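## Task

Put the cartridge into the sealant gun so that its front end sits all the way forward in the cup of the front ring and its nozzle sticks out through that ring. In this gun the plunger rod can only be slid backward while the small thumb plate on the rod, just behind the handle, is held pushed toward the gun's front. End with the plunger's disc touching the cartridge's back end. The trigger is functional. The loaded gun must rest on the table itself, not leaning on any other object. Declare that you are done to finish.

## Robot and tools

Robot: two seven-joint arms, left_arm and right_arm, each ending in a two-finger parallel gripper whose fingers are rigid. Bases in the scene frame: left_arm near (-0.008, +0.298, +0.024) m, right_arm near (+0.024, -0.406, +0.024) m. Cameras: cam_high, cam_low (fixed), cam_left_wrist, cam_right_wrist (on the hands).

Frames. Scene frame: origin at table-top height midway between the arms, +x away from the robot over the table, +z up, left_arm on the +y side (image left/right does not match arm names). Each arm reports its hand pose (end_effector_position in metres, end_effector_quat_wxyz) in its own base frame. Fixed cameras and the table use the scene frame. Gripper axes: fingers point along +z, close along y. end_effector_position is the middle of the closed pads (pads 66 mm long); fingertips lie about 33 mm further out.

execute_actions(actions, cameras). actions is a list of actions; each action is a table of up to 15 rows, one per 1/30 s step; a short table repeats its last row to step 15. Every row has 20 numbers in [-1, 1]: left_arm dx, dy, dz, rx, ry, rz, then left_gripper position, force_limit, speed, activate, then the same ten for right_arm/right_gripper. The six pose numbers are an offset, not a pose: measured from that arm's Hand target at the start of the action, along the Hand target's own axes; every row in the action counts from that same start. Scale: 1.0 = 0.6 m or 180 degrees; rx, ry, rz form one rotation vector. Repeating an offset in a new action moves further. All six zero means no new pose request. Gripper numbers are absolute commands: position +1 fully open (140 mm), about -0.8 pads touch, -1 close until blocked; force_limit from -1 (soft, ~14 N) to +1 (~58 N on small parts); speed -1 (~30 mm/s) to +1 (~250 mm/s); faster closes squeeze harder. activate stays 0; send 1 once only if fault reads 7 or 13, with nothing touching the outside of the fingers (it closes, reopens and drops any part). Always resend the gripper values you want kept. cameras: list of names, ["all"], or []; an empty actions list returns all images and the scene number.

move(target, speed, blend, stop_force, zero, blocking, cameras). target is one 20-number row or a list of up to 15 rows, same layout and scale; each row is an offset from the Hand targets at the move's start (rows do not chain). Paths are straight, end together, and do not avoid obstacles; total limit 10 s. speed: m/s, 0.002 to 2, default 0.25 (one value or one per target). blend: corner rounding in m for lists, default 0 (stop at each). stop_force: 20 to 40 N, same for both arms; an arm's path ends when its push against its travel exceeds it. Use it only with slow moves, aim a few cm past the contact, do not combine with a turning gripper, and leave it out when backing off a contact. zero: with stop_force, true rezeroes before the move. blocking=false returns early (not with stop_force). Result adds a move: line (done, off_target, moving, held, fault; limits=paced or held).

wait(seconds 0 to 3600): lets time pass. stop(): brakes a running move. zoom_image(camera, region=[x0, y0, x1, y1] pixels, at most 504 by 504) enlarges the latest image. clear_fault(arm): clears a torque or force fault once reported. finished_scene(scene 1 or 2): ends the scene irreversibly.

Reading results. Hand target is the last commanded pose after clipping; the next offsets count from it. The controller clips each step to 70 mm and 16 degrees from the measured pose, so a hand may settle short; send the leftover as an offset. object_status: 0 moving, 1 blocked while opening, 2 blocked while closing (a grip), 3 reached target or pads met. position_measured is in counts: 3 open, ~75 = 100 mm, ~139 = 60 mm, ~200 = 20 mm, 230 closed. To tighten a grip, raise force_limit and change position slightly (-1 to -0.98). Also shown: joint positions, joint torques, external torque estimates, flange force along gripper x y z (includes held weight), step positions, MOTOR HOT or FAULT lines.

Avoid. Each arm faults at 40 N external force (held weight counts) or at joint torque limits (35, 35, 32, 30, 12, 12, 12 N m); faults stop the arm until clear_fault. Joint range or speed overruns also fault. Move slowly near contacts; never ram fixed or heavy items, let parts fall, release moving parts, or drop anything off the table. Do not squeeze hard on a part still resting on something, twist or yank it, or let the two grippers or arms collide. Long stretched holds heat motors and can trigger a 30 to 60 s brake. Thinking time lets the scene run on, holding the last command.

Task hints: in scene 1 keep the thumb plate pressed toward the gun's front while pulling the plunger rod back, insert the cartridge nozzle-first into the front ring, then push the disc forward to meet it; scene 2 skips the retraction.

Each tool is called after "Emit:" as a command line: name --argument value for each argument, lists and objects as JSON in quotes; but a table of rows of numbers goes row by row, as --pt "numbers of a row", without its own name.

## Session

Emit:
execute_actions --actions '[]'

Scene clock: 0.00 s.
left_arm: end_effector_position=(+0.6394, -0.1227, +0.1487) position_measured=3 object_status=3 fault=0 end_effector_quat_wxyz=(+0.199, -0.171, +0.934, -0.244) | right_arm: end_effector_position=(+0.3166, +0.1509, +0.0854) position_measured=3 object_status=3 fault=0 end_effector_quat_wxyz=(+0.017, +0.857, +0.510, -0.070)
Joint positions: left_arm=[-0.16 0.135 0.011 -2.279 -1.116 2.782 2.055] | right_arm=[0.577 -0.252 -0.107 -2.712 -0.096 2.321 -2.1]
Joint velocities: within noise
Joint torques (N m): no reading
External joint torques (N m): no reading
Flange force (N): no reading
Hand target: left_arm +0.6394, -0.1227, +0.1487; +0.199, -0.171, +0.934, -0.244 | right_arm +0.3166, +0.1509, +0.0854; +0.017, +0.857, +0.510, -0.070
Tool commands: left_gripper/position=+1.0 left_gripper/force_limit=+1.0 left_gripper/speed=+1.0 left_gripper/activate=+0.0 right_gripper/position=+1.0 right_gripper/force_limit=+1.0 right_gripper/speed=+1.0 right_gripper/activate=+0.0

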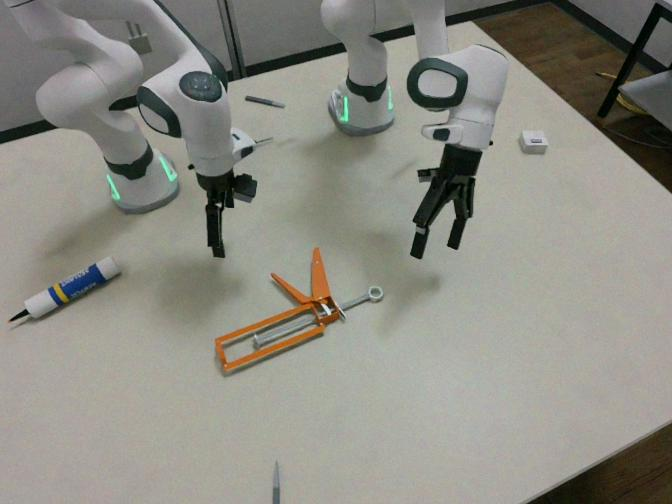

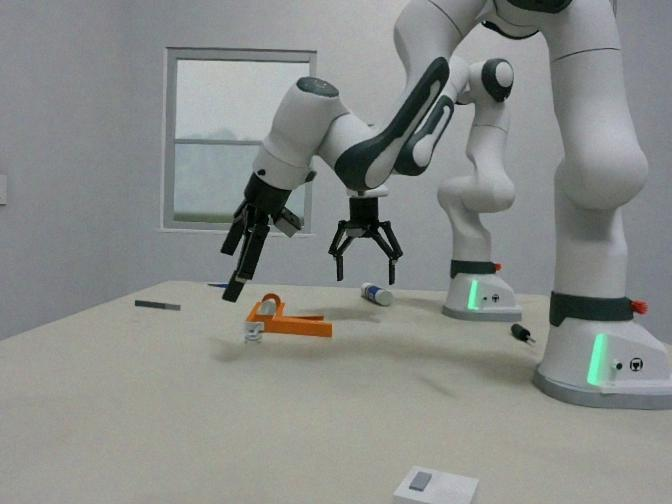

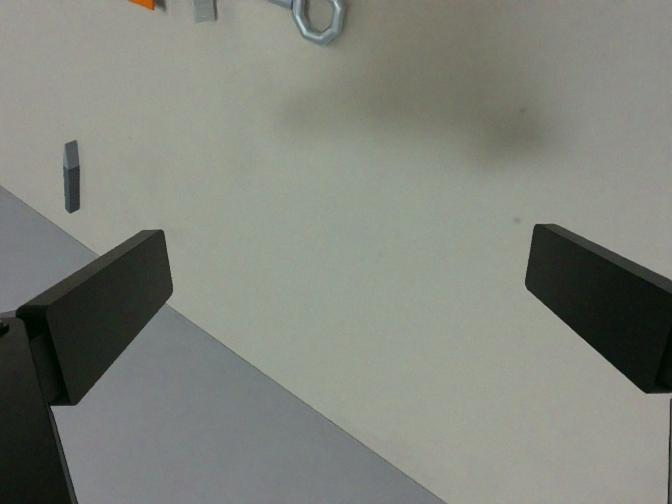

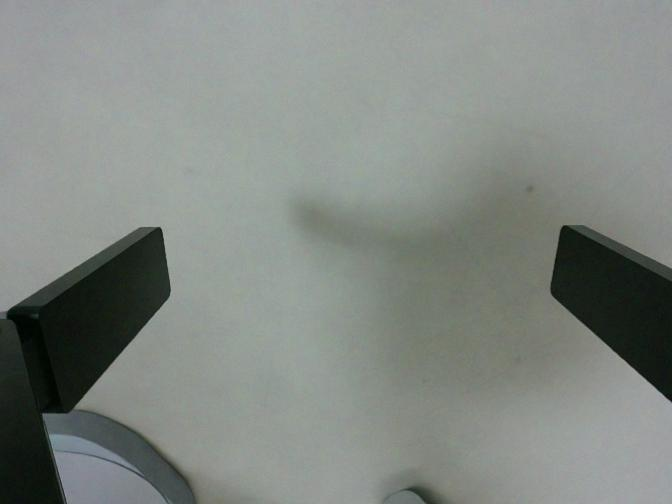

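Emit:
zoom_image --camera "cam_high" --region '[200, 230, 400, 380]'

Emit:
zoom_image --camera "cam_high" --region '[0, 230, 150, 340]'

Emit:
zoom_image --camera "cam_low" --region '[200, 260, 400, 370]'

Scaled by 2.520 from the camera's image (finer frame: 960x720).

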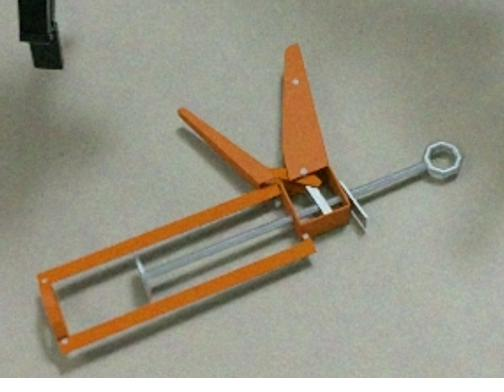

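Scaled by 3.360 from the camera's image (finer frame: 960x720).

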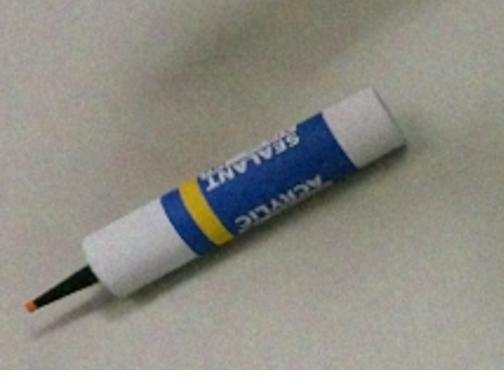

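Scaled by 2.520 from the camera's image (finer frame: 960x720).

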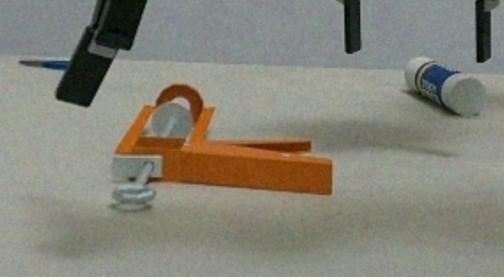

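Emit:
move --target '[0,0,0,0,0,0,1,1,1,0,0.401,0.277,-0.261,0.0127,0.0468,0.357,1,1,1,0]' --cameras '["all"]'

Scene clock: 49.43 s.
left_arm: end_effector_position=(+0.6394, -0.1227, +0.1487) position_measured=3 object_status=3 fault=0 end_effector_quat_wxyz=(+0.199, -0.171, +0.934, -0.244) | right_arm: end_effector_position=(+0.5917, +0.2967, +0.2011) position_measured=3 object_status=3 fault=0 end_effector_quat_wxyz=(+0.000, +1.000, -0.022, +0.002)
Joint positions: left_arm=[-0.16 0.135 0.011 -2.279 -1.116 2.782 2.055] | right_arm=[0.623 0.366 -0.184 -1.628 0.07 1.989 -1.105]
Joint velocities: left_arm=[within noise] | right_arm=[-0.001 0 -0.001 0.001 0 0 0.005]
Joint torques (N m): left_arm=[-0.77 -30.59 0.7 21.27 1.11 2.05 -0.09] | right_arm=[1.16 -43.3 -2.57 23.74 0.97 2.64 0.15]
External joint torques (N m): left_arm=[-0.8 2.45 0.39 0.66 0 0.07 -0.03] | right_arm=[0.87 0.59 -1.01 -0.82 0.21 0 0.15]
Flange force (N): left_arm=[-5.0 -0.6 8.1] | right_arm=[-2.5 0.6 1.6]
Hand target: left_arm +0.6394, -0.1227, +0.1487; +0.199, -0.171, +0.934, -0.244 | right_arm +0.5913, +0.2970, +0.2004; +0.000, +1.000, -0.025, +0.000
Off the commanded pose: left_arm 0.000 m, 0 deg | right_arm 0.001 m, 0 deg.
move: done
cam_right_wrist: T_world_to_cam=[[-0.05178, -0.99863, 0.00749, 0.33413], [-0.93968, 0.05126, 0.3382, 0.47576], [-0.33812, 0.01047, -0.94104, 0.53163]] pos_world=[0.64412, 0.30372, 0.33688]

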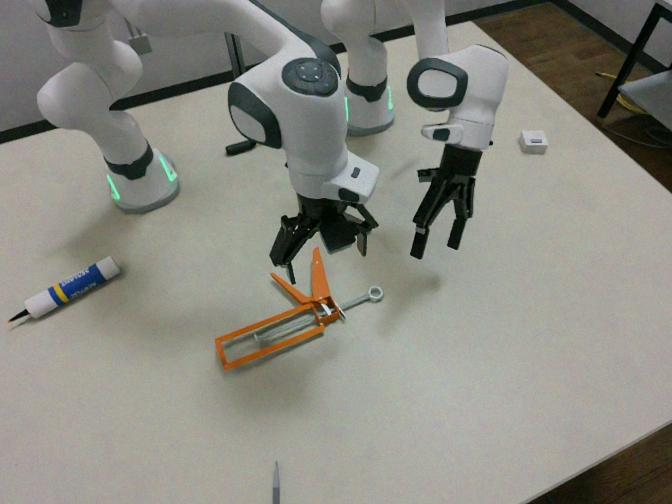

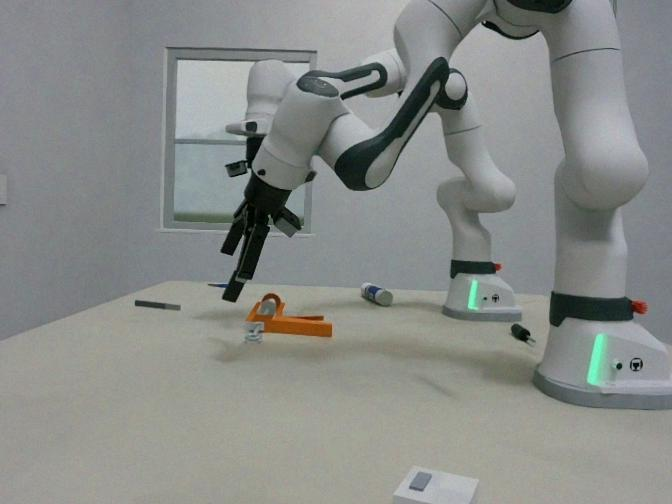

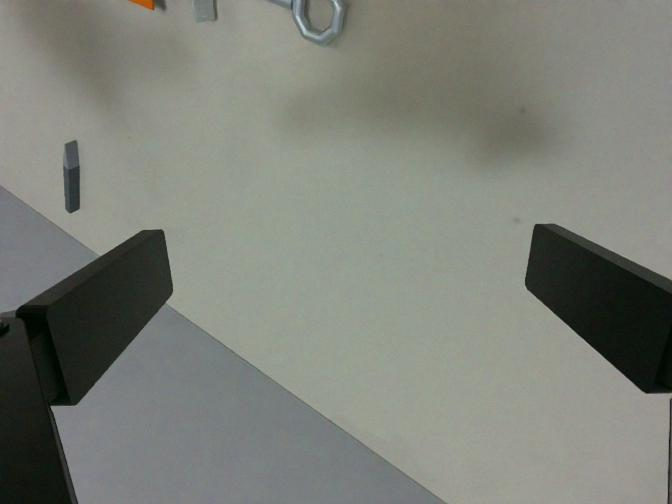

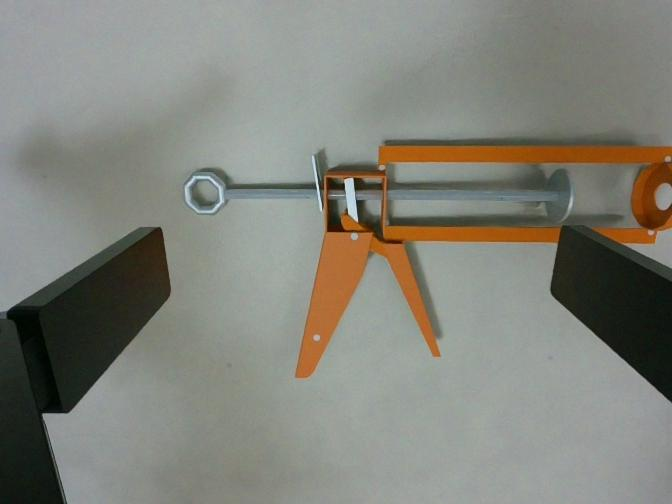

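Emit:
zoom_image --camera "cam_right_wrist" --region '[280, 120, 440, 250]'

Emit:
zoom_image --camera "cam_low" --region '[230, 280, 350, 355]'

Emit:
zoom_image --camera "cam_high" --region '[290, 270, 390, 345]'

Scaled by 3.150 from the camera's image (finer frame: 960x720).

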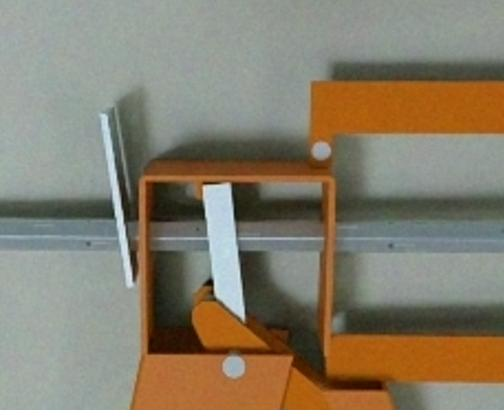

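Scaled by 4.200 from the camera's image (finer frame: 960x720).

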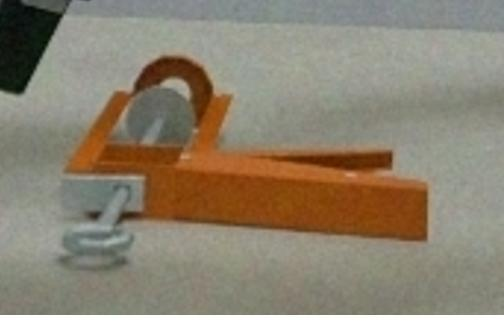

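Scaled by 5.040 from the camera's image (finer frame: 960x720).

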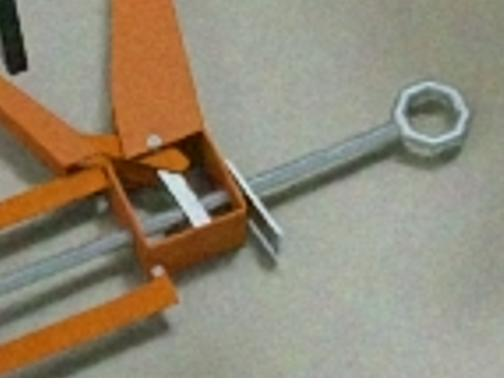

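Emit:
move --target '[0.113,-0.037,0.043,-0.110,0.114,-0.426,0,0,1,0,-0.027,-0.079,0.167,0,0,0.5,-0.41,0,1,0]' --cameras '["all"]'

Scene clock: 104.97 s.
left_arm: end_effector_position=(+0.5980, -0.1791, +0.1207) position_measured=129 object_status=3 fault=0 end_effector_quat_wxyz=(+0.178, +0.692, -0.674, +0.188) | right_arm: end_effector_position=(+0.5774, +0.3447, +0.1004) position_measured=181 object_status=3 fault=0 end_effector_quat_wxyz=(+0.000, +0.692, -0.722, +0.000)
Joint positions: left_arm=[-0.365 0.318 0.292 -2 -0.792 2.209 0.401] | right_arm=[1.083 0.595 -0.649 -1.674 0.41 2.129 0.339]
Joint velocities: left_arm=[0.001 0.002 -0.002 0 0.001 0 -0.005] | right_arm=[0.001 0.002 -0.001 0 0 0 0.006]
Joint torques (N m): left_arm=[-0.91 -35.31 3.47 22.9 0.19 1.49 -0.26] | right_arm=[1.14 -43.07 -11.5 21.59 0.87 2.66 0.26]
External joint torques (N m): left_arm=[-0.8 3.24 0.58 1.14 0.01 -0.19 -0.27] | right_arm=[1.09 0.24 -0.87 -0.63 0.24 0.14 0.26]
Flange force (N): left_arm=[-0.5 -13.0 4.2] | right_arm=[1.5 5.2 0.0]
Hand target: left_arm +0.5976, -0.1792, +0.1201; +0.180, +0.694, -0.672, +0.186 | right_arm +0.5775, +0.3452, +0.1002; +0.000, +0.689, -0.724, +0.000
Off the commanded pose: left_arm 0.001 m, 0 deg | right_arm 0.001 m, 0 deg.
move: done
cam_left_wrist: T_world_to_cam=[[-0.99999, -0.00358, 0.0041, 0.60396], [-0.00426, 0.98402, -0.17799, 0.20302], [-0.0034, -0.17801, -0.98402, 0.22903]] pos_world=[0.6056, -0.15684, 0.25903]
cam_right_wrist: T_world_to_cam=[[-0.99863, 0.05199, 0.00635, 0.56673], [0.05104, 0.93869, 0.34097, -0.38439], [0.01177, 0.34082, -0.94005, 0.11554]] pos_world=[0.58422, 0.29197, 0.23608]

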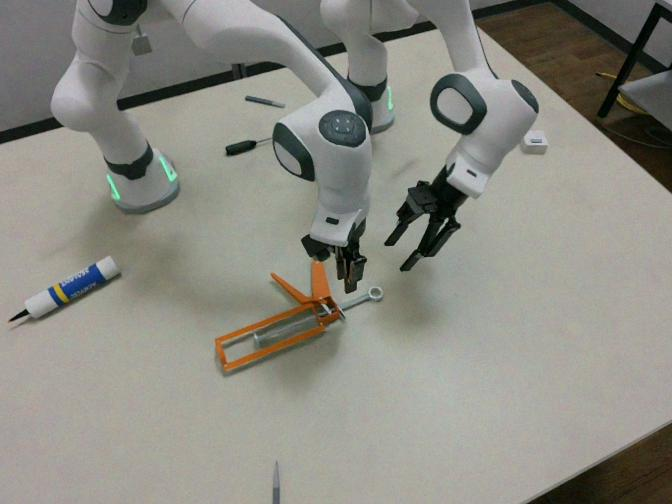

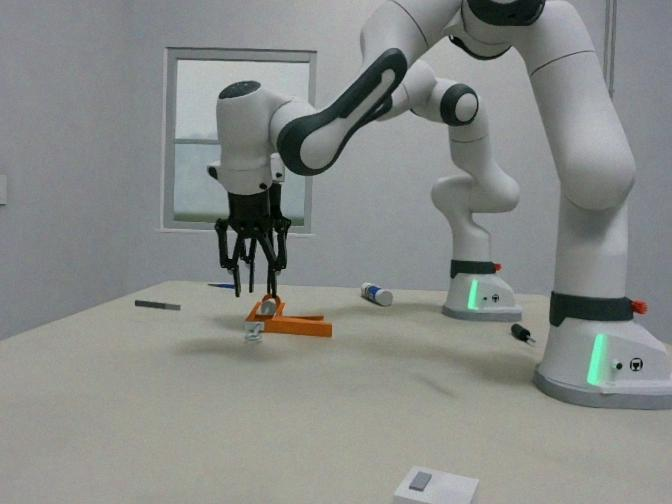

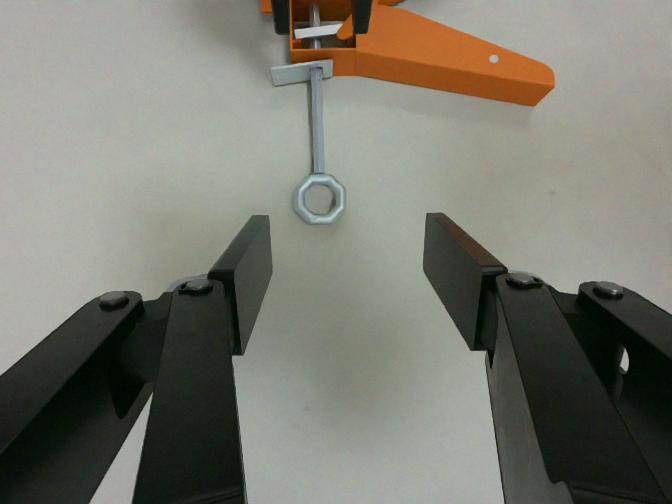

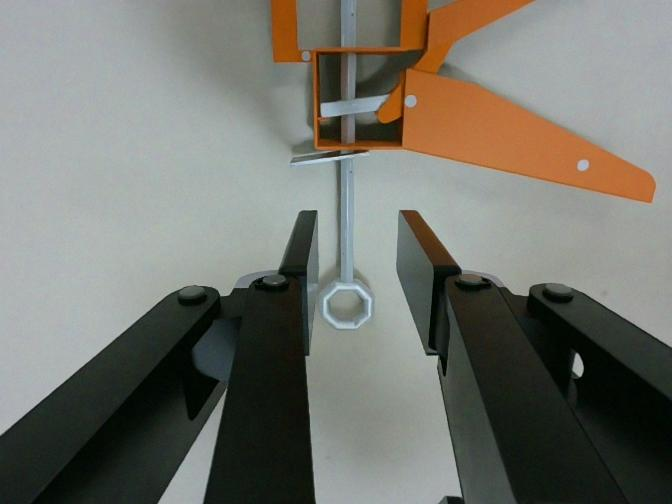

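Emit:
move --target '[-0.0148,-0.031,0.107,0,0,0,0,0,1,0,0,0,0.137,0,0,0,-0.41,0,1,0]' --cameras '["cam_low","cam_left_wrist","cam_right_wrist"]' --speed 0.12

Scene clock: 116.60 s.
left_arm: end_effector_position=(+0.6154, -0.2031, +0.0602) position_measured=129 object_status=3 fault=0 end_effector_quat_wxyz=(+0.181, +0.695, -0.671, +0.184) | right_arm: end_effector_position=(+0.5764, +0.3438, +0.0172) position_measured=181 object_status=3 fault=0 end_effector_quat_wxyz=(+0.002, +0.688, -0.726, +0.001)
Joint positions: left_arm=[-0.365 0.478 0.249 -1.922 -0.876 2.27 0.44] | right_arm=[1.038 0.716 -0.58 -1.698 0.483 2.263 0.307]
Joint velocities: left_arm=[0 0.001 0 0.001 -0.001 0.001 0.006] | right_arm=[0.001 -0.001 0 0 -0.001 0.004 -0.003]
Joint torques (N m): left_arm=[-0.27 -39.37 4.4 21.82 -0.07 1.91 0.15] | right_arm=[0.43 -46.38 -11.42 20.06 0.68 2.85 -0.11]
External joint torques (N m): left_arm=[-0.37 3.3 0.43 1.08 -0.32 0.28 0.14] | right_arm=[0.37 -0.48 0.03 -0.73 0.12 0.32 -0.11]
Flange force (N): left_arm=[-1.8 -11.7 6.7] | right_arm=[3.1 5.2 -0.3]
Hand target: left_arm +0.6171, -0.2030, +0.0601; +0.180, +0.694, -0.672, +0.186 | right_arm +0.5775, +0.3451, +0.0180; +0.000, +0.689, -0.724, +0.000
Off the commanded pose: left_arm 0.002 m, 0 deg | right_arm 0.002 m, 0 deg.
move: done
cam_left_wrist: T_world_to_cam=[[-0.99983, -0.00941, 0.01588, 0.61949], [-0.01209, 0.98389, -0.17838, 0.22076], [-0.01395, -0.17854, -0.98383, 0.17164]] pos_world=[0.62444, -0.18073, 0.19841]
cam_right_wrist: T_world_to_cam=[[-0.99804, 0.06188, 0.00914, 0.56255], [0.06133, 0.93932, 0.3375, -0.36121], [0.0123, 0.3374, -0.94128, 0.03857]] pos_world=[0.58313, 0.29147, 0.15308]

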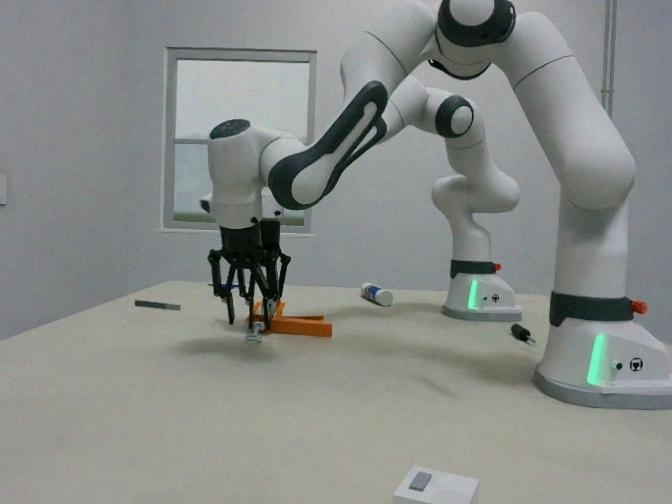

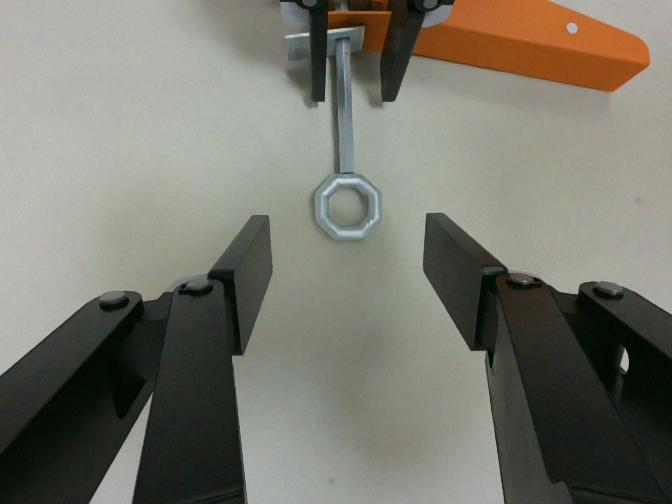

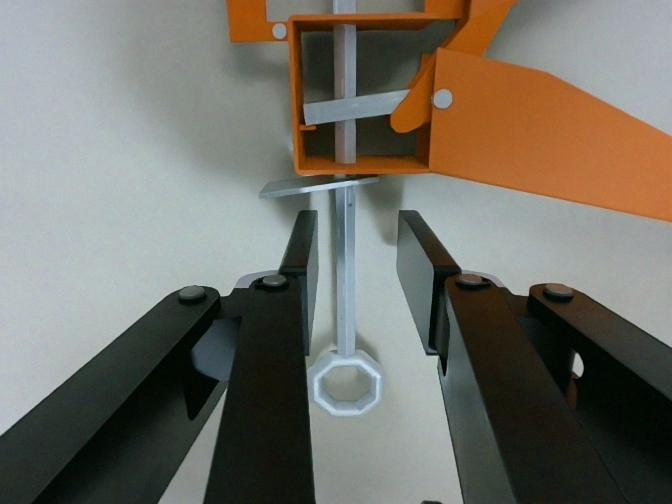

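Emit:
move --pt "0.003 0.0015 0.0845 0 0 0 0 0 1 0 0 -0.0067 0 0 0 0 -0.41 0 1 0" --pt "0.003 0.0015 0.0845 0 0 0 -1 -0.3 -0.8 0 0 -0.0067 0 0 0 0 -0.55 0 -0.5 0" --cameras '["cam_low","cam_left_wrist","cam_right_wrist"]' --speed 0.1

Scene clock: 129.83 s.
left_arm: end_effector_position=(+0.6158, -0.2295, +0.0172) position_measured=176 object_status=2 fault=0 end_effector_quat_wxyz=(+0.181, +0.695, -0.671, +0.185) | right_arm: end_effector_position=(+0.5821, +0.3450, +0.0189) position_measured=199 object_status=3 fault=0 end_effector_quat_wxyz=(-0.001, +0.688, -0.726, +0.001)
Joint positions: left_arm=[-0.378 0.568 0.207 -1.895 -0.939 2.34 0.47] | right_arm=[1.027 0.722 -0.575 -1.683 0.483 2.262 0.306]
Joint torques (N m): left_arm=[-0.78 -41.01 4.39 20.8 0.01 1.93 0.12] | right_arm=[0.45 -46.09 -11.28 20.21 0.52 2.53 0]
External joint torques (N m): left_arm=[-0.98 3.52 0.29 0.95 -0.3 0.32 0.1] | right_arm=[0.65 0.31 0.33 -0.69 -0.05 -0.03 0]
Flange force (N): left_arm=[-1.0 -10.6 8.3] | right_arm=[1.1 3.3 0.3]
Hand target: left_arm +0.6171, -0.2299, +0.0171; +0.180, +0.694, -0.672, +0.186 | right_arm +0.5816, +0.3449, +0.0180; +0.000, +0.689, -0.724, +0.000
Off the commanded pose: left_arm 0.001 m, 0 deg | right_arm 0.001 m, 0 deg.
move: done
cam_left_wrist: T_world_to_cam=[[-0.99985, -0.00881, 0.01475, 0.62044], [-0.0113, 0.98391, -0.1783, 0.23857], [-0.01295, -0.17844, -0.98387, 0.12403]] pos_world=[0.62465, -0.20713, 0.15541]
cam_right_wrist: T_world_to_cam=[[-0.99809, 0.06157, 0.00416, 0.56837], [0.05927, 0.93773, 0.34226, -0.36161], [0.01717, 0.34186, -0.93959, 0.03521]] pos_world=[0.58812, 0.29206, 0.15448]

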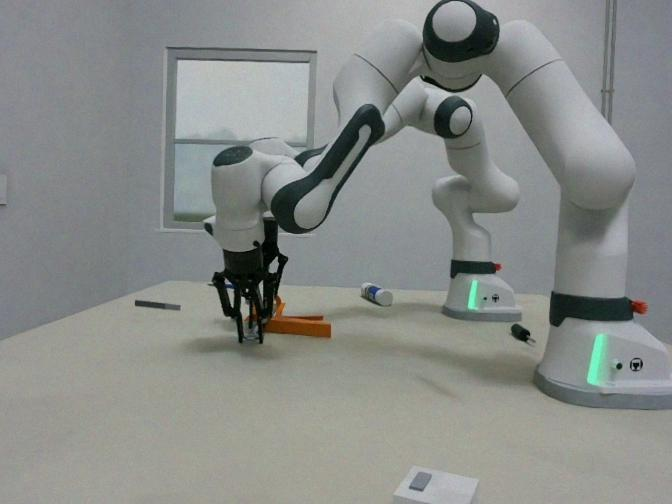

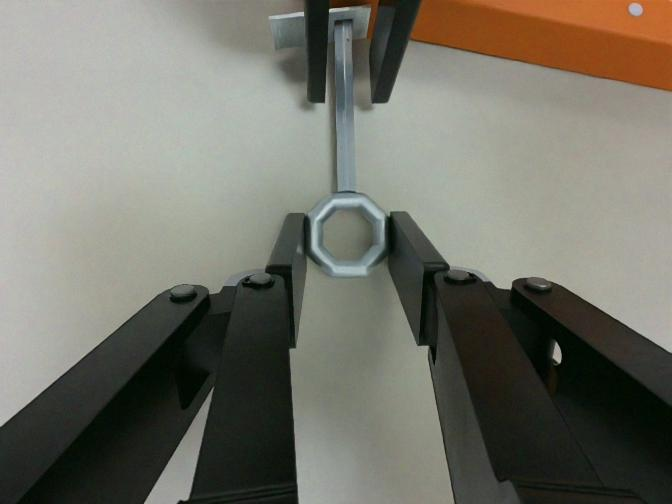

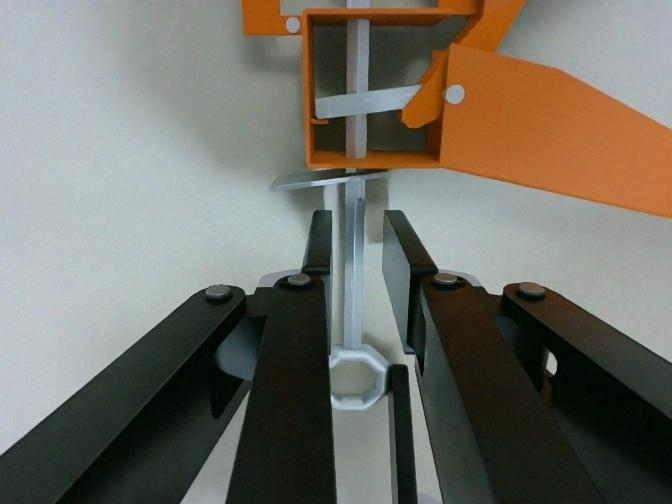

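Emit:
move --target '[-0.0866,0,-0.05,0,0,0,-1,-0.3,-0.8,0,0,0,0,0,0,0,-0.55,0,-0.5,0]' --cameras '["cam_left_wrist","cam_right_wrist"]' --speed 0.06

Scene clock: 135.17 s.
left_arm: end_effector_position=(+0.6098, -0.1940, +0.0191) position_measured=176 object_status=2 fault=0 end_effector_quat_wxyz=(+0.192, +0.687, -0.675, +0.188) | right_arm: end_effector_position=(+0.5745, +0.3670, +0.0209) position_measured=199 object_status=3 fault=0 end_effector_quat_wxyz=(-0.008, +0.698, -0.716, -0.006)
Joint positions: left_arm=[-0.313 0.55 0.211 -1.918 -0.932 2.29 0.544] | right_arm=[1.043 0.72 -0.563 -1.674 0.495 2.264 0.3]
Joint velocities: left_arm=[0.001 0 0 -0.001 0.001 0 0.005] | right_arm=[within noise]
Joint torques (N m): left_arm=[7.9 -40.51 13.58 17.77 2.84 3.09 0.2] | right_arm=[-7.62 -43.68 -19.83 14.59 -1.89 1.62 0.21]
External joint torques (N m): left_arm=[7.88 3.3 9.76 -1.93 2.61 1.65 0.18] | right_arm=[-7.5 2.7 -8.62 -6.28 -2.46 -0.92 0.21]
Flange force (N): left_arm=[-13.1 -4.9 -6.3] | right_arm=[17.3 6.4 -3.0]
Hand target: left_arm +0.6151, -0.1699, +0.0171; +0.180, +0.694, -0.672, +0.186 | right_arm +0.5816, +0.3449, +0.0180; +0.000, +0.689, -0.724, +0.000
Off the commanded pose: left_arm 0.025 m, 2 deg | right_arm 0.023 m, 2 deg.
move: off_target (left_arm)
cam_left_wrist: T_world_to_cam=[[-0.99975, 0.01071, 0.01939, 0.61837], [0.00666, 0.98012, -0.19827, 0.19265], [-0.02113, -0.1981, -0.97996, 0.13325]] pos_world=[0.61975, -0.16905, 0.15678]
cam_right_wrist: T_world_to_cam=[[-0.99937, 0.03536, 0.00414, 0.56977], [0.03448, 0.93231, 0.36001, -0.36659], [0.00887, 0.35993, -0.93294, 0.02773]] pos_world=[0.5818, 0.31165, 0.15549]

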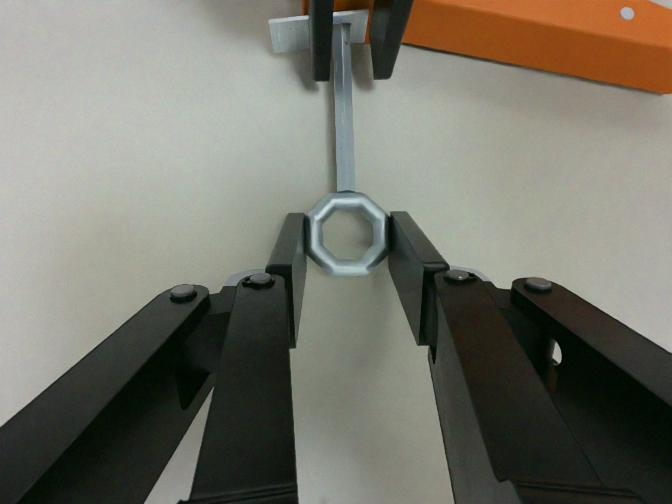

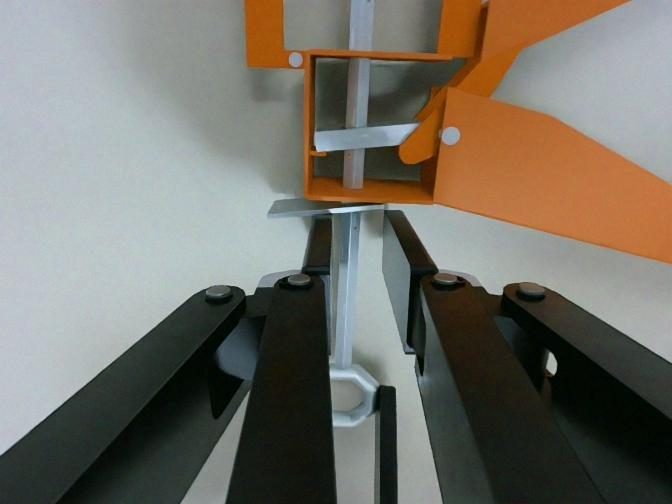

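Emit:
move --pt "0.036 0 0.021 0 0 0 -1 -0.3 -0.8 0 0 0 0 0 0 0 -0.55 0 -0.5 0" --pt "0.036 0 0.021 0 0 0 -1 -0.3 -0.8 0 0 0 -0.09 0 0 0 -0.55 0 -0.5 0" --pt "0.036 0 0.021 0 0 0 -1 -0.3 -0.8 0 -0.049 -0.015 -0.09 0 0 0 -0.8 -0.8 -0.5 0" --cameras '["cam_left_wrist","cam_right_wrist"]' --speed 0.15

Scene clock: 148.80 s.
left_arm: end_effector_position=(+0.6130, -0.1998, +0.0174) position_measured=176 object_status=2 fault=0 end_effector_quat_wxyz=(+0.184, +0.690, -0.674, +0.186) | right_arm: end_effector_position=(+0.5919, +0.3744, +0.0726) position_measured=229 object_status=0 fault=0 end_effector_quat_wxyz=(-0.001, +0.691, -0.722, +0.001)
Joint positions: left_arm=[-0.336 0.556 0.218 -1.914 -0.933 2.311 0.525] | right_arm=[1.049 0.715 -0.611 -1.549 0.455 2.12 0.357]
Joint torques (N m): left_arm=[0.31 -41.07 6.07 20.81 0.27 2.36 -0.13] | right_arm=[0.4 -47.13 -11.96 21.28 0.71 2.52 0.25]
External joint torques (N m): left_arm=[0.19 2.86 1.98 1.09 0.01 0.83 -0.15] | right_arm=[0.45 -0.08 -0.36 -0.54 0.08 -0.01 0.25]
Flange force (N): left_arm=[-2.2 -10.4 5.3] | right_arm=[1.6 3.9 -0.3]
Hand target: left_arm +0.6159, -0.1949, +0.0170; +0.180, +0.694, -0.672, +0.186 | right_arm +0.5920, +0.3739, +0.0720; +0.000, +0.689, -0.724, +0.000
Off the commanded pose: left_arm 0.006 m, 1 deg | right_arm 0.001 m, 0 deg.
move: off_target (left_arm)
cam_left_wrist: T_world_to_cam=[[-0.9999, 0.00248, 0.01375, 0.6203], [-0.00009, 0.98292, -0.18401, 0.20243], [-0.01397, -0.18399, -0.98283, 0.129]] pos_world=[0.62206, -0.17678, 0.15551]
cam_right_wrist: T_world_to_cam=[[-0.99862, 0.0523, 0.00456, 0.57992], [0.05072, 0.9386, 0.34126, -0.40323], [0.01357, 0.34102, -0.93996, 0.0779]] pos_world=[0.59851, 0.32157, 0.20818]

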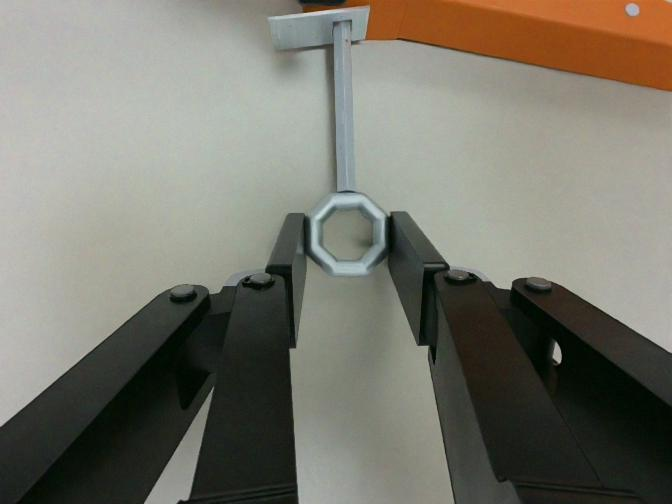

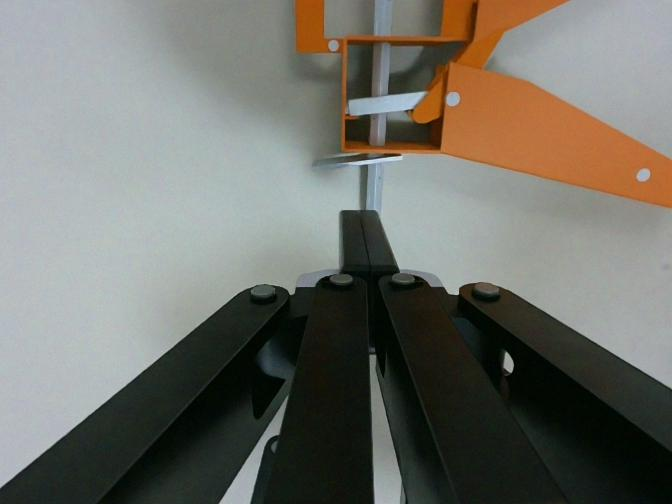

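Emit:
move --pt "0 0 0 0 0 0 -1 -0.3 -0.8 0 0 -0.009 0 0 0 0 -0.8 -0.8 -0.5 0" --pt "0 0 0 0 0 0 -1 -0.3 -0.8 0 0 -0.009 0.091 0 0 0 -0.8 -0.8 -0.5 0" --pt "0 0 0 0 0 0 -1 -0.3 -0.8 0 0.027 -0.009 0.091 0 0 0 -0.8 -0.8 -0.5 0" --cameras '["cam_right_wrist","cam_left_wrist"]' --speed 0.1

Emit:
move --target '[-0.0577,0,-0.033,0,0,0,-1,-0.3,-0.8,0,0,0,0,0,0,0,-0.8,-0.8,-0.5,0]' --cameras '["cam_left_wrist","cam_right_wrist"]' --speed 0.04

Scene clock: 160.17 s.
left_arm: end_effector_position=(+0.6130, -0.2010, +0.0175) position_measured=176 object_status=2 fault=0 end_effector_quat_wxyz=(+0.184, +0.690, -0.675, +0.186) | right_arm: end_effector_position=(+0.5932, +0.3623, +0.0159) position_measured=229 object_status=3 fault=0 end_effector_quat_wxyz=(+0.001, +0.690, -0.724, -0.001)
Joint positions: left_arm=[-0.338 0.556 0.218 -1.913 -0.933 2.311 0.524] | right_arm=[1.009 0.783 -0.567 -1.581 0.496 2.214 0.32]
Joint velocities: left_arm=[within noise] | right_arm=[0 -0.001 0 0 0 0 -0.006]
Joint torques (N m): left_arm=[0.94 -40.37 6.81 19.71 0.65 2.3 -0.11] | right_arm=[-1.67 -49.43 -14.21 18.79 -0.33 2.81 -0.08]
External joint torques (N m): left_arm=[0.92 3.42 2.83 0.1 0.39 0.8 -0.12] | right_arm=[-1.97 -0.87 -2.54 -2.44 -0.92 0.27 -0.08]
Flange force (N): left_arm=[-3.7 -8.7 4.3] | right_arm=[10.3 10.0 -2.7]
Hand target: left_arm +0.6159, -0.1949, +0.0170; +0.180, +0.694, -0.672, +0.186 | right_arm +0.5966, +0.3574, +0.0174; +0.000, +0.689, -0.724, +0.000
Off the commanded pose: left_arm 0.007 m, 1 deg | right_arm 0.006 m, 0 deg.
move: off_target (right_arm)
cam_left_wrist: T_world_to_cam=[[-0.9999, 0.00357, 0.01354, 0.62053], [0.00101, 0.98285, -0.18443, 0.2029], [-0.01397, -0.1844, -0.98275, 0.12881]] pos_world=[0.62207, -0.17788, 0.15561]
cam_right_wrist: T_world_to_cam=[[-0.99828, 0.05768, 0.01042, 0.57978], [0.05776, 0.93795, 0.34192, -0.37654], [0.00995, 0.34194, -0.93967, 0.03061]] pos_world=[0.60023, 0.30927, 0.15148]
Images, in order (width x height): cam_left_wrist 672x504, cam_right_wrist 672x504.

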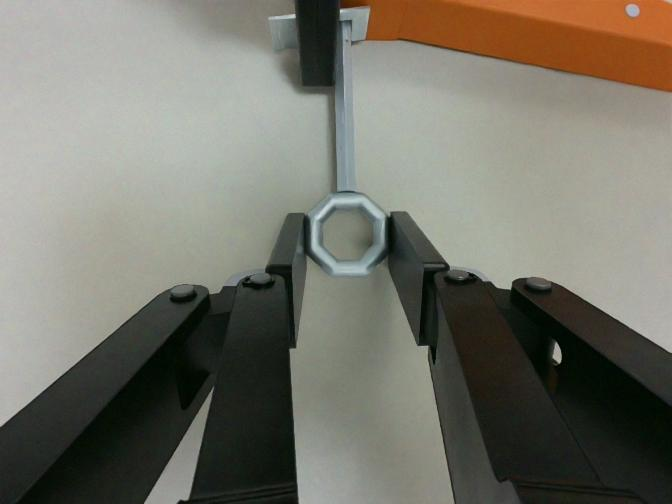

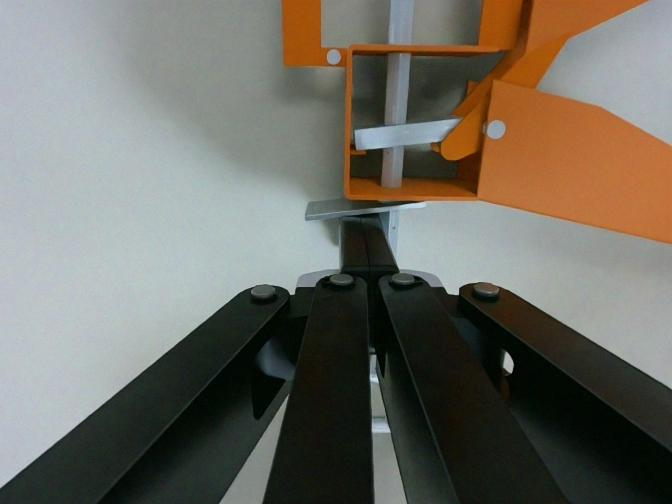

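Scene clock: 161.73 s.
left_arm: end_effector_position=(+0.6086, -0.1824, +0.0203) position_measured=176 object_status=2 fault=0 end_effector_quat_wxyz=(+0.194, +0.685, -0.677, +0.189) | right_arm: end_effector_position=(+0.5887, +0.3792, +0.0185) position_measured=229 object_status=3 fault=0 end_effector_quat_wxyz=(-0.007, +0.695, -0.719, -0.006)
Joint positions: left_arm=[-0.303 0.547 0.226 -1.921 -0.932 2.27 0.565] | right_arm=[1.022 0.78 -0.56 -1.577 0.508 2.222 0.318]
Joint velocities: left_arm=[0.001 0 0.001 0 0.002 0 0.005] | right_arm=[within noise]
Joint torques (N m): left_arm=[8.69 -39.12 14.7 17.59 2.91 3.83 0.2] | right_arm=[-7.84 -47.16 -20.64 15.34 -2.36 1.41 -0.19]
External joint torques (N m): left_arm=[8.7 4.46 10.72 -2.02 2.71 2.44 0.19] | right_arm=[-7.85 1.32 -8.99 -5.82 -2.96 -1.15 -0.19]
Flange force (N): left_arm=[-15.3 -6.3 -4.5] | right_arm=[18.9 7.1 -5.6]
Hand target: left_arm +0.6147, -0.1551, +0.0168; +0.180, +0.694, -0.672, +0.186 | right_arm +0.5966, +0.3574, +0.0174; +0.000, +0.689, -0.724, +0.000
Off the commanded pose: left_arm 0.028 m, 2 deg | right_arm 0.023 m, 1 deg.
move: off_target (left_arm)
cam_left_wrist: T_world_to_cam=[[-0.99967, 0.01601, 0.02027, 0.61795], [0.01157, 0.97916, -0.20277, 0.17846], [-0.0231, -0.20247, -0.97902, 0.13709]] pos_world=[0.61885, -0.15688, 0.15788]
cam_right_wrist: T_world_to_cam=[[-0.99903, 0.04362, 0.00602, 0.58029], [0.04286, 0.93214, 0.35957, -0.38245], [0.01007, 0.35947, -0.9331, 0.02043]] pos_world=[0.59591, 0.32384, 0.15309]

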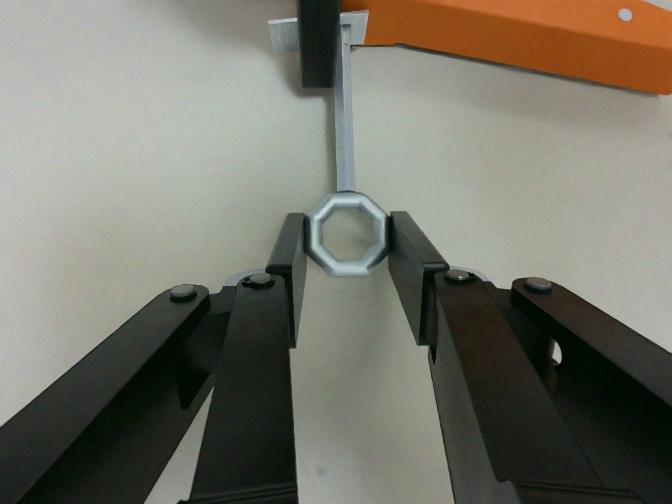

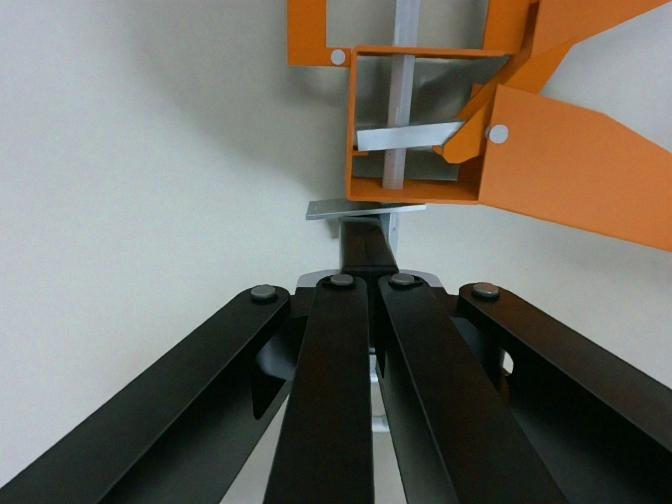

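Emit:
move --pt "0.0404 0 0.0233 0 0 0 -1 -0.3 -0.8 0 0 0 0 0 0 0 -0.8 -0.8 -0.5 0" --pt "0.0404 0 0.0233 0 0 0 0 -0.3 0 0 -0.02 0 0 0 0 0 -0.8 -0.8 -0.5 0" --pt "0.0404 0 -0.13 0 0.083 0 0 -0.3 0 0 -0.02 0 -0.09 0 0 0 0.36 -0.8 0 0" --pt "0.0404 0 -0.13 0 0.083 0 0 -0.3 0 0 0.0545 0.008 -0.171 0.109 0.109 -0.491 0.36 -0.8 0 0" --cameras '["all"]' --speed 0.2

Scene clock: 201.67 s.
left_arm: end_effector_position=(+0.6138, -0.1358, +0.0951) position_measured=129 object_status=3 fault=0 end_effector_quat_wxyz=(+0.265, +0.666, -0.641, +0.274) | right_arm: end_effector_position=(+0.5898, +0.3242, +0.1186) position_measured=84 object_status=3 fault=0 end_effector_quat_wxyz=(+0.006, +0.976, -0.028, +0.216)
Joint positions: left_arm=[-0.099 0.472 0.211 -1.907 -1.018 2.017 0.693] | right_arm=[0.984 0.298 -0.437 -2.135 -0.341 2.738 -0.634]
Joint velocities: left_arm=[within noise] | right_arm=[-0.002 0.001 0 -0.001 0.001 0 -0.004]
Joint torques (N m): left_arm=[-0.48 -39.67 3.32 21.55 -0.31 0.41 0.2] | right_arm=[0.47 -37.92 -3.65 20.23 0.61 3.35 -0.04]
External joint torques (N m): left_arm=[-0.5 2.93 0.43 1.12 0.01 -0.19 0.18] | right_arm=[0.25 -1.26 -0.17 -1.42 -0.33 0.32 -0.05]
Flange force (N): left_arm=[-4.6 -11.6 2.8] | right_arm=[-6.7 5.8 -4.6]
Hand target: left_arm +0.6140, -0.1371, +0.0965; +0.266, +0.664, -0.643, +0.275 | right_arm +0.5901, +0.3250, +0.1200; +0.006, +0.976, -0.025, +0.217
Off the commanded pose: left_arm 0.002 m, 0 deg | right_arm 0.002 m, 0 deg.
move: done; target 2's new numbers were sent with left_arm's hand 0.007 m and 1 deg from that target
cam_left_wrist: T_world_to_cam=[[-0.99992, -0.01046, 0.00637, 0.6189], [-0.01217, 0.90601, -0.42308, 0.17344], [-0.00135, -0.42312, -0.90607, 0.16962]] pos_world=[0.62119, -0.07889, 0.22312]
cam_right_wrist: T_world_to_cam=[[-0.06881, -0.99762, 0.00318, 0.37241], [-0.9939, 0.06828, -0.08657, 0.57729], [0.08615, -0.00912, -0.99624, 0.21569]] pos_world=[0.58081, 0.33407, 0.26367]

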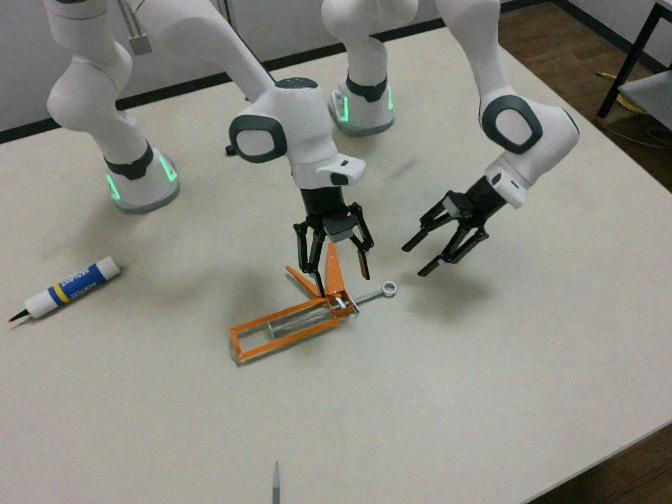

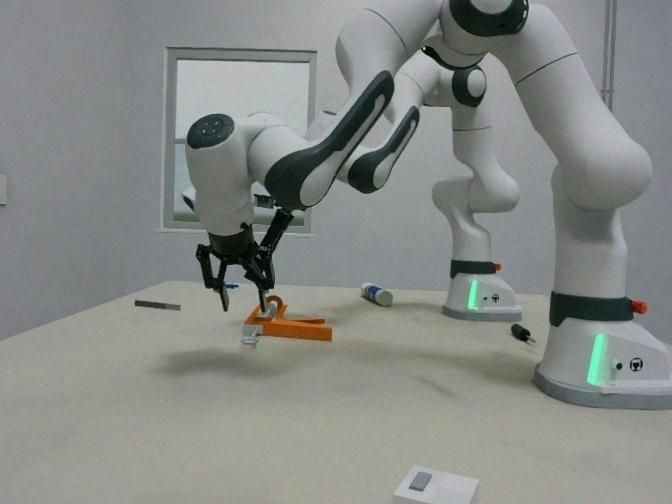

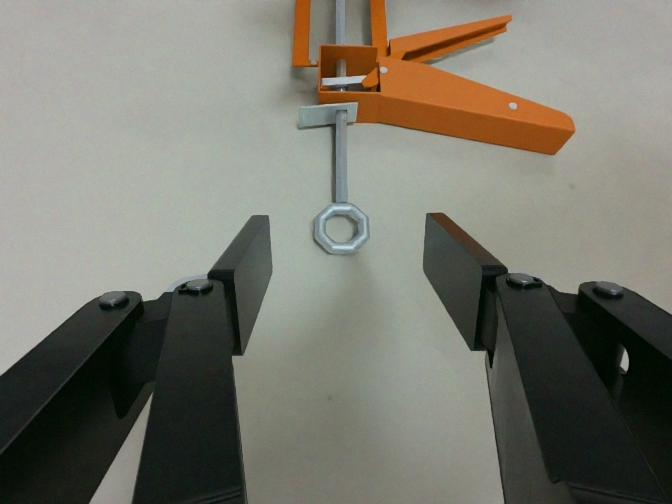

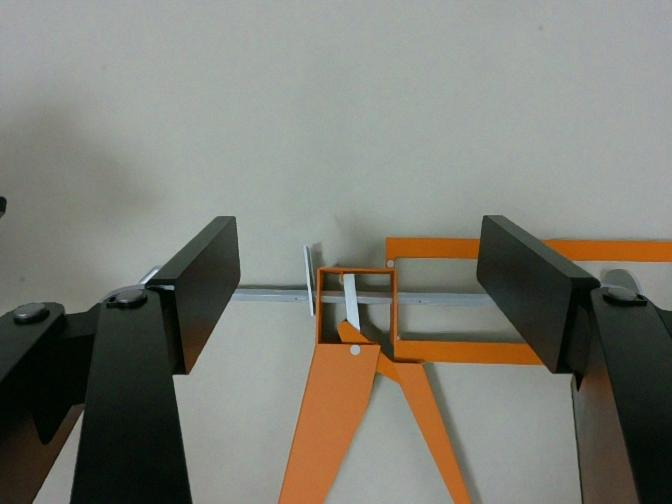

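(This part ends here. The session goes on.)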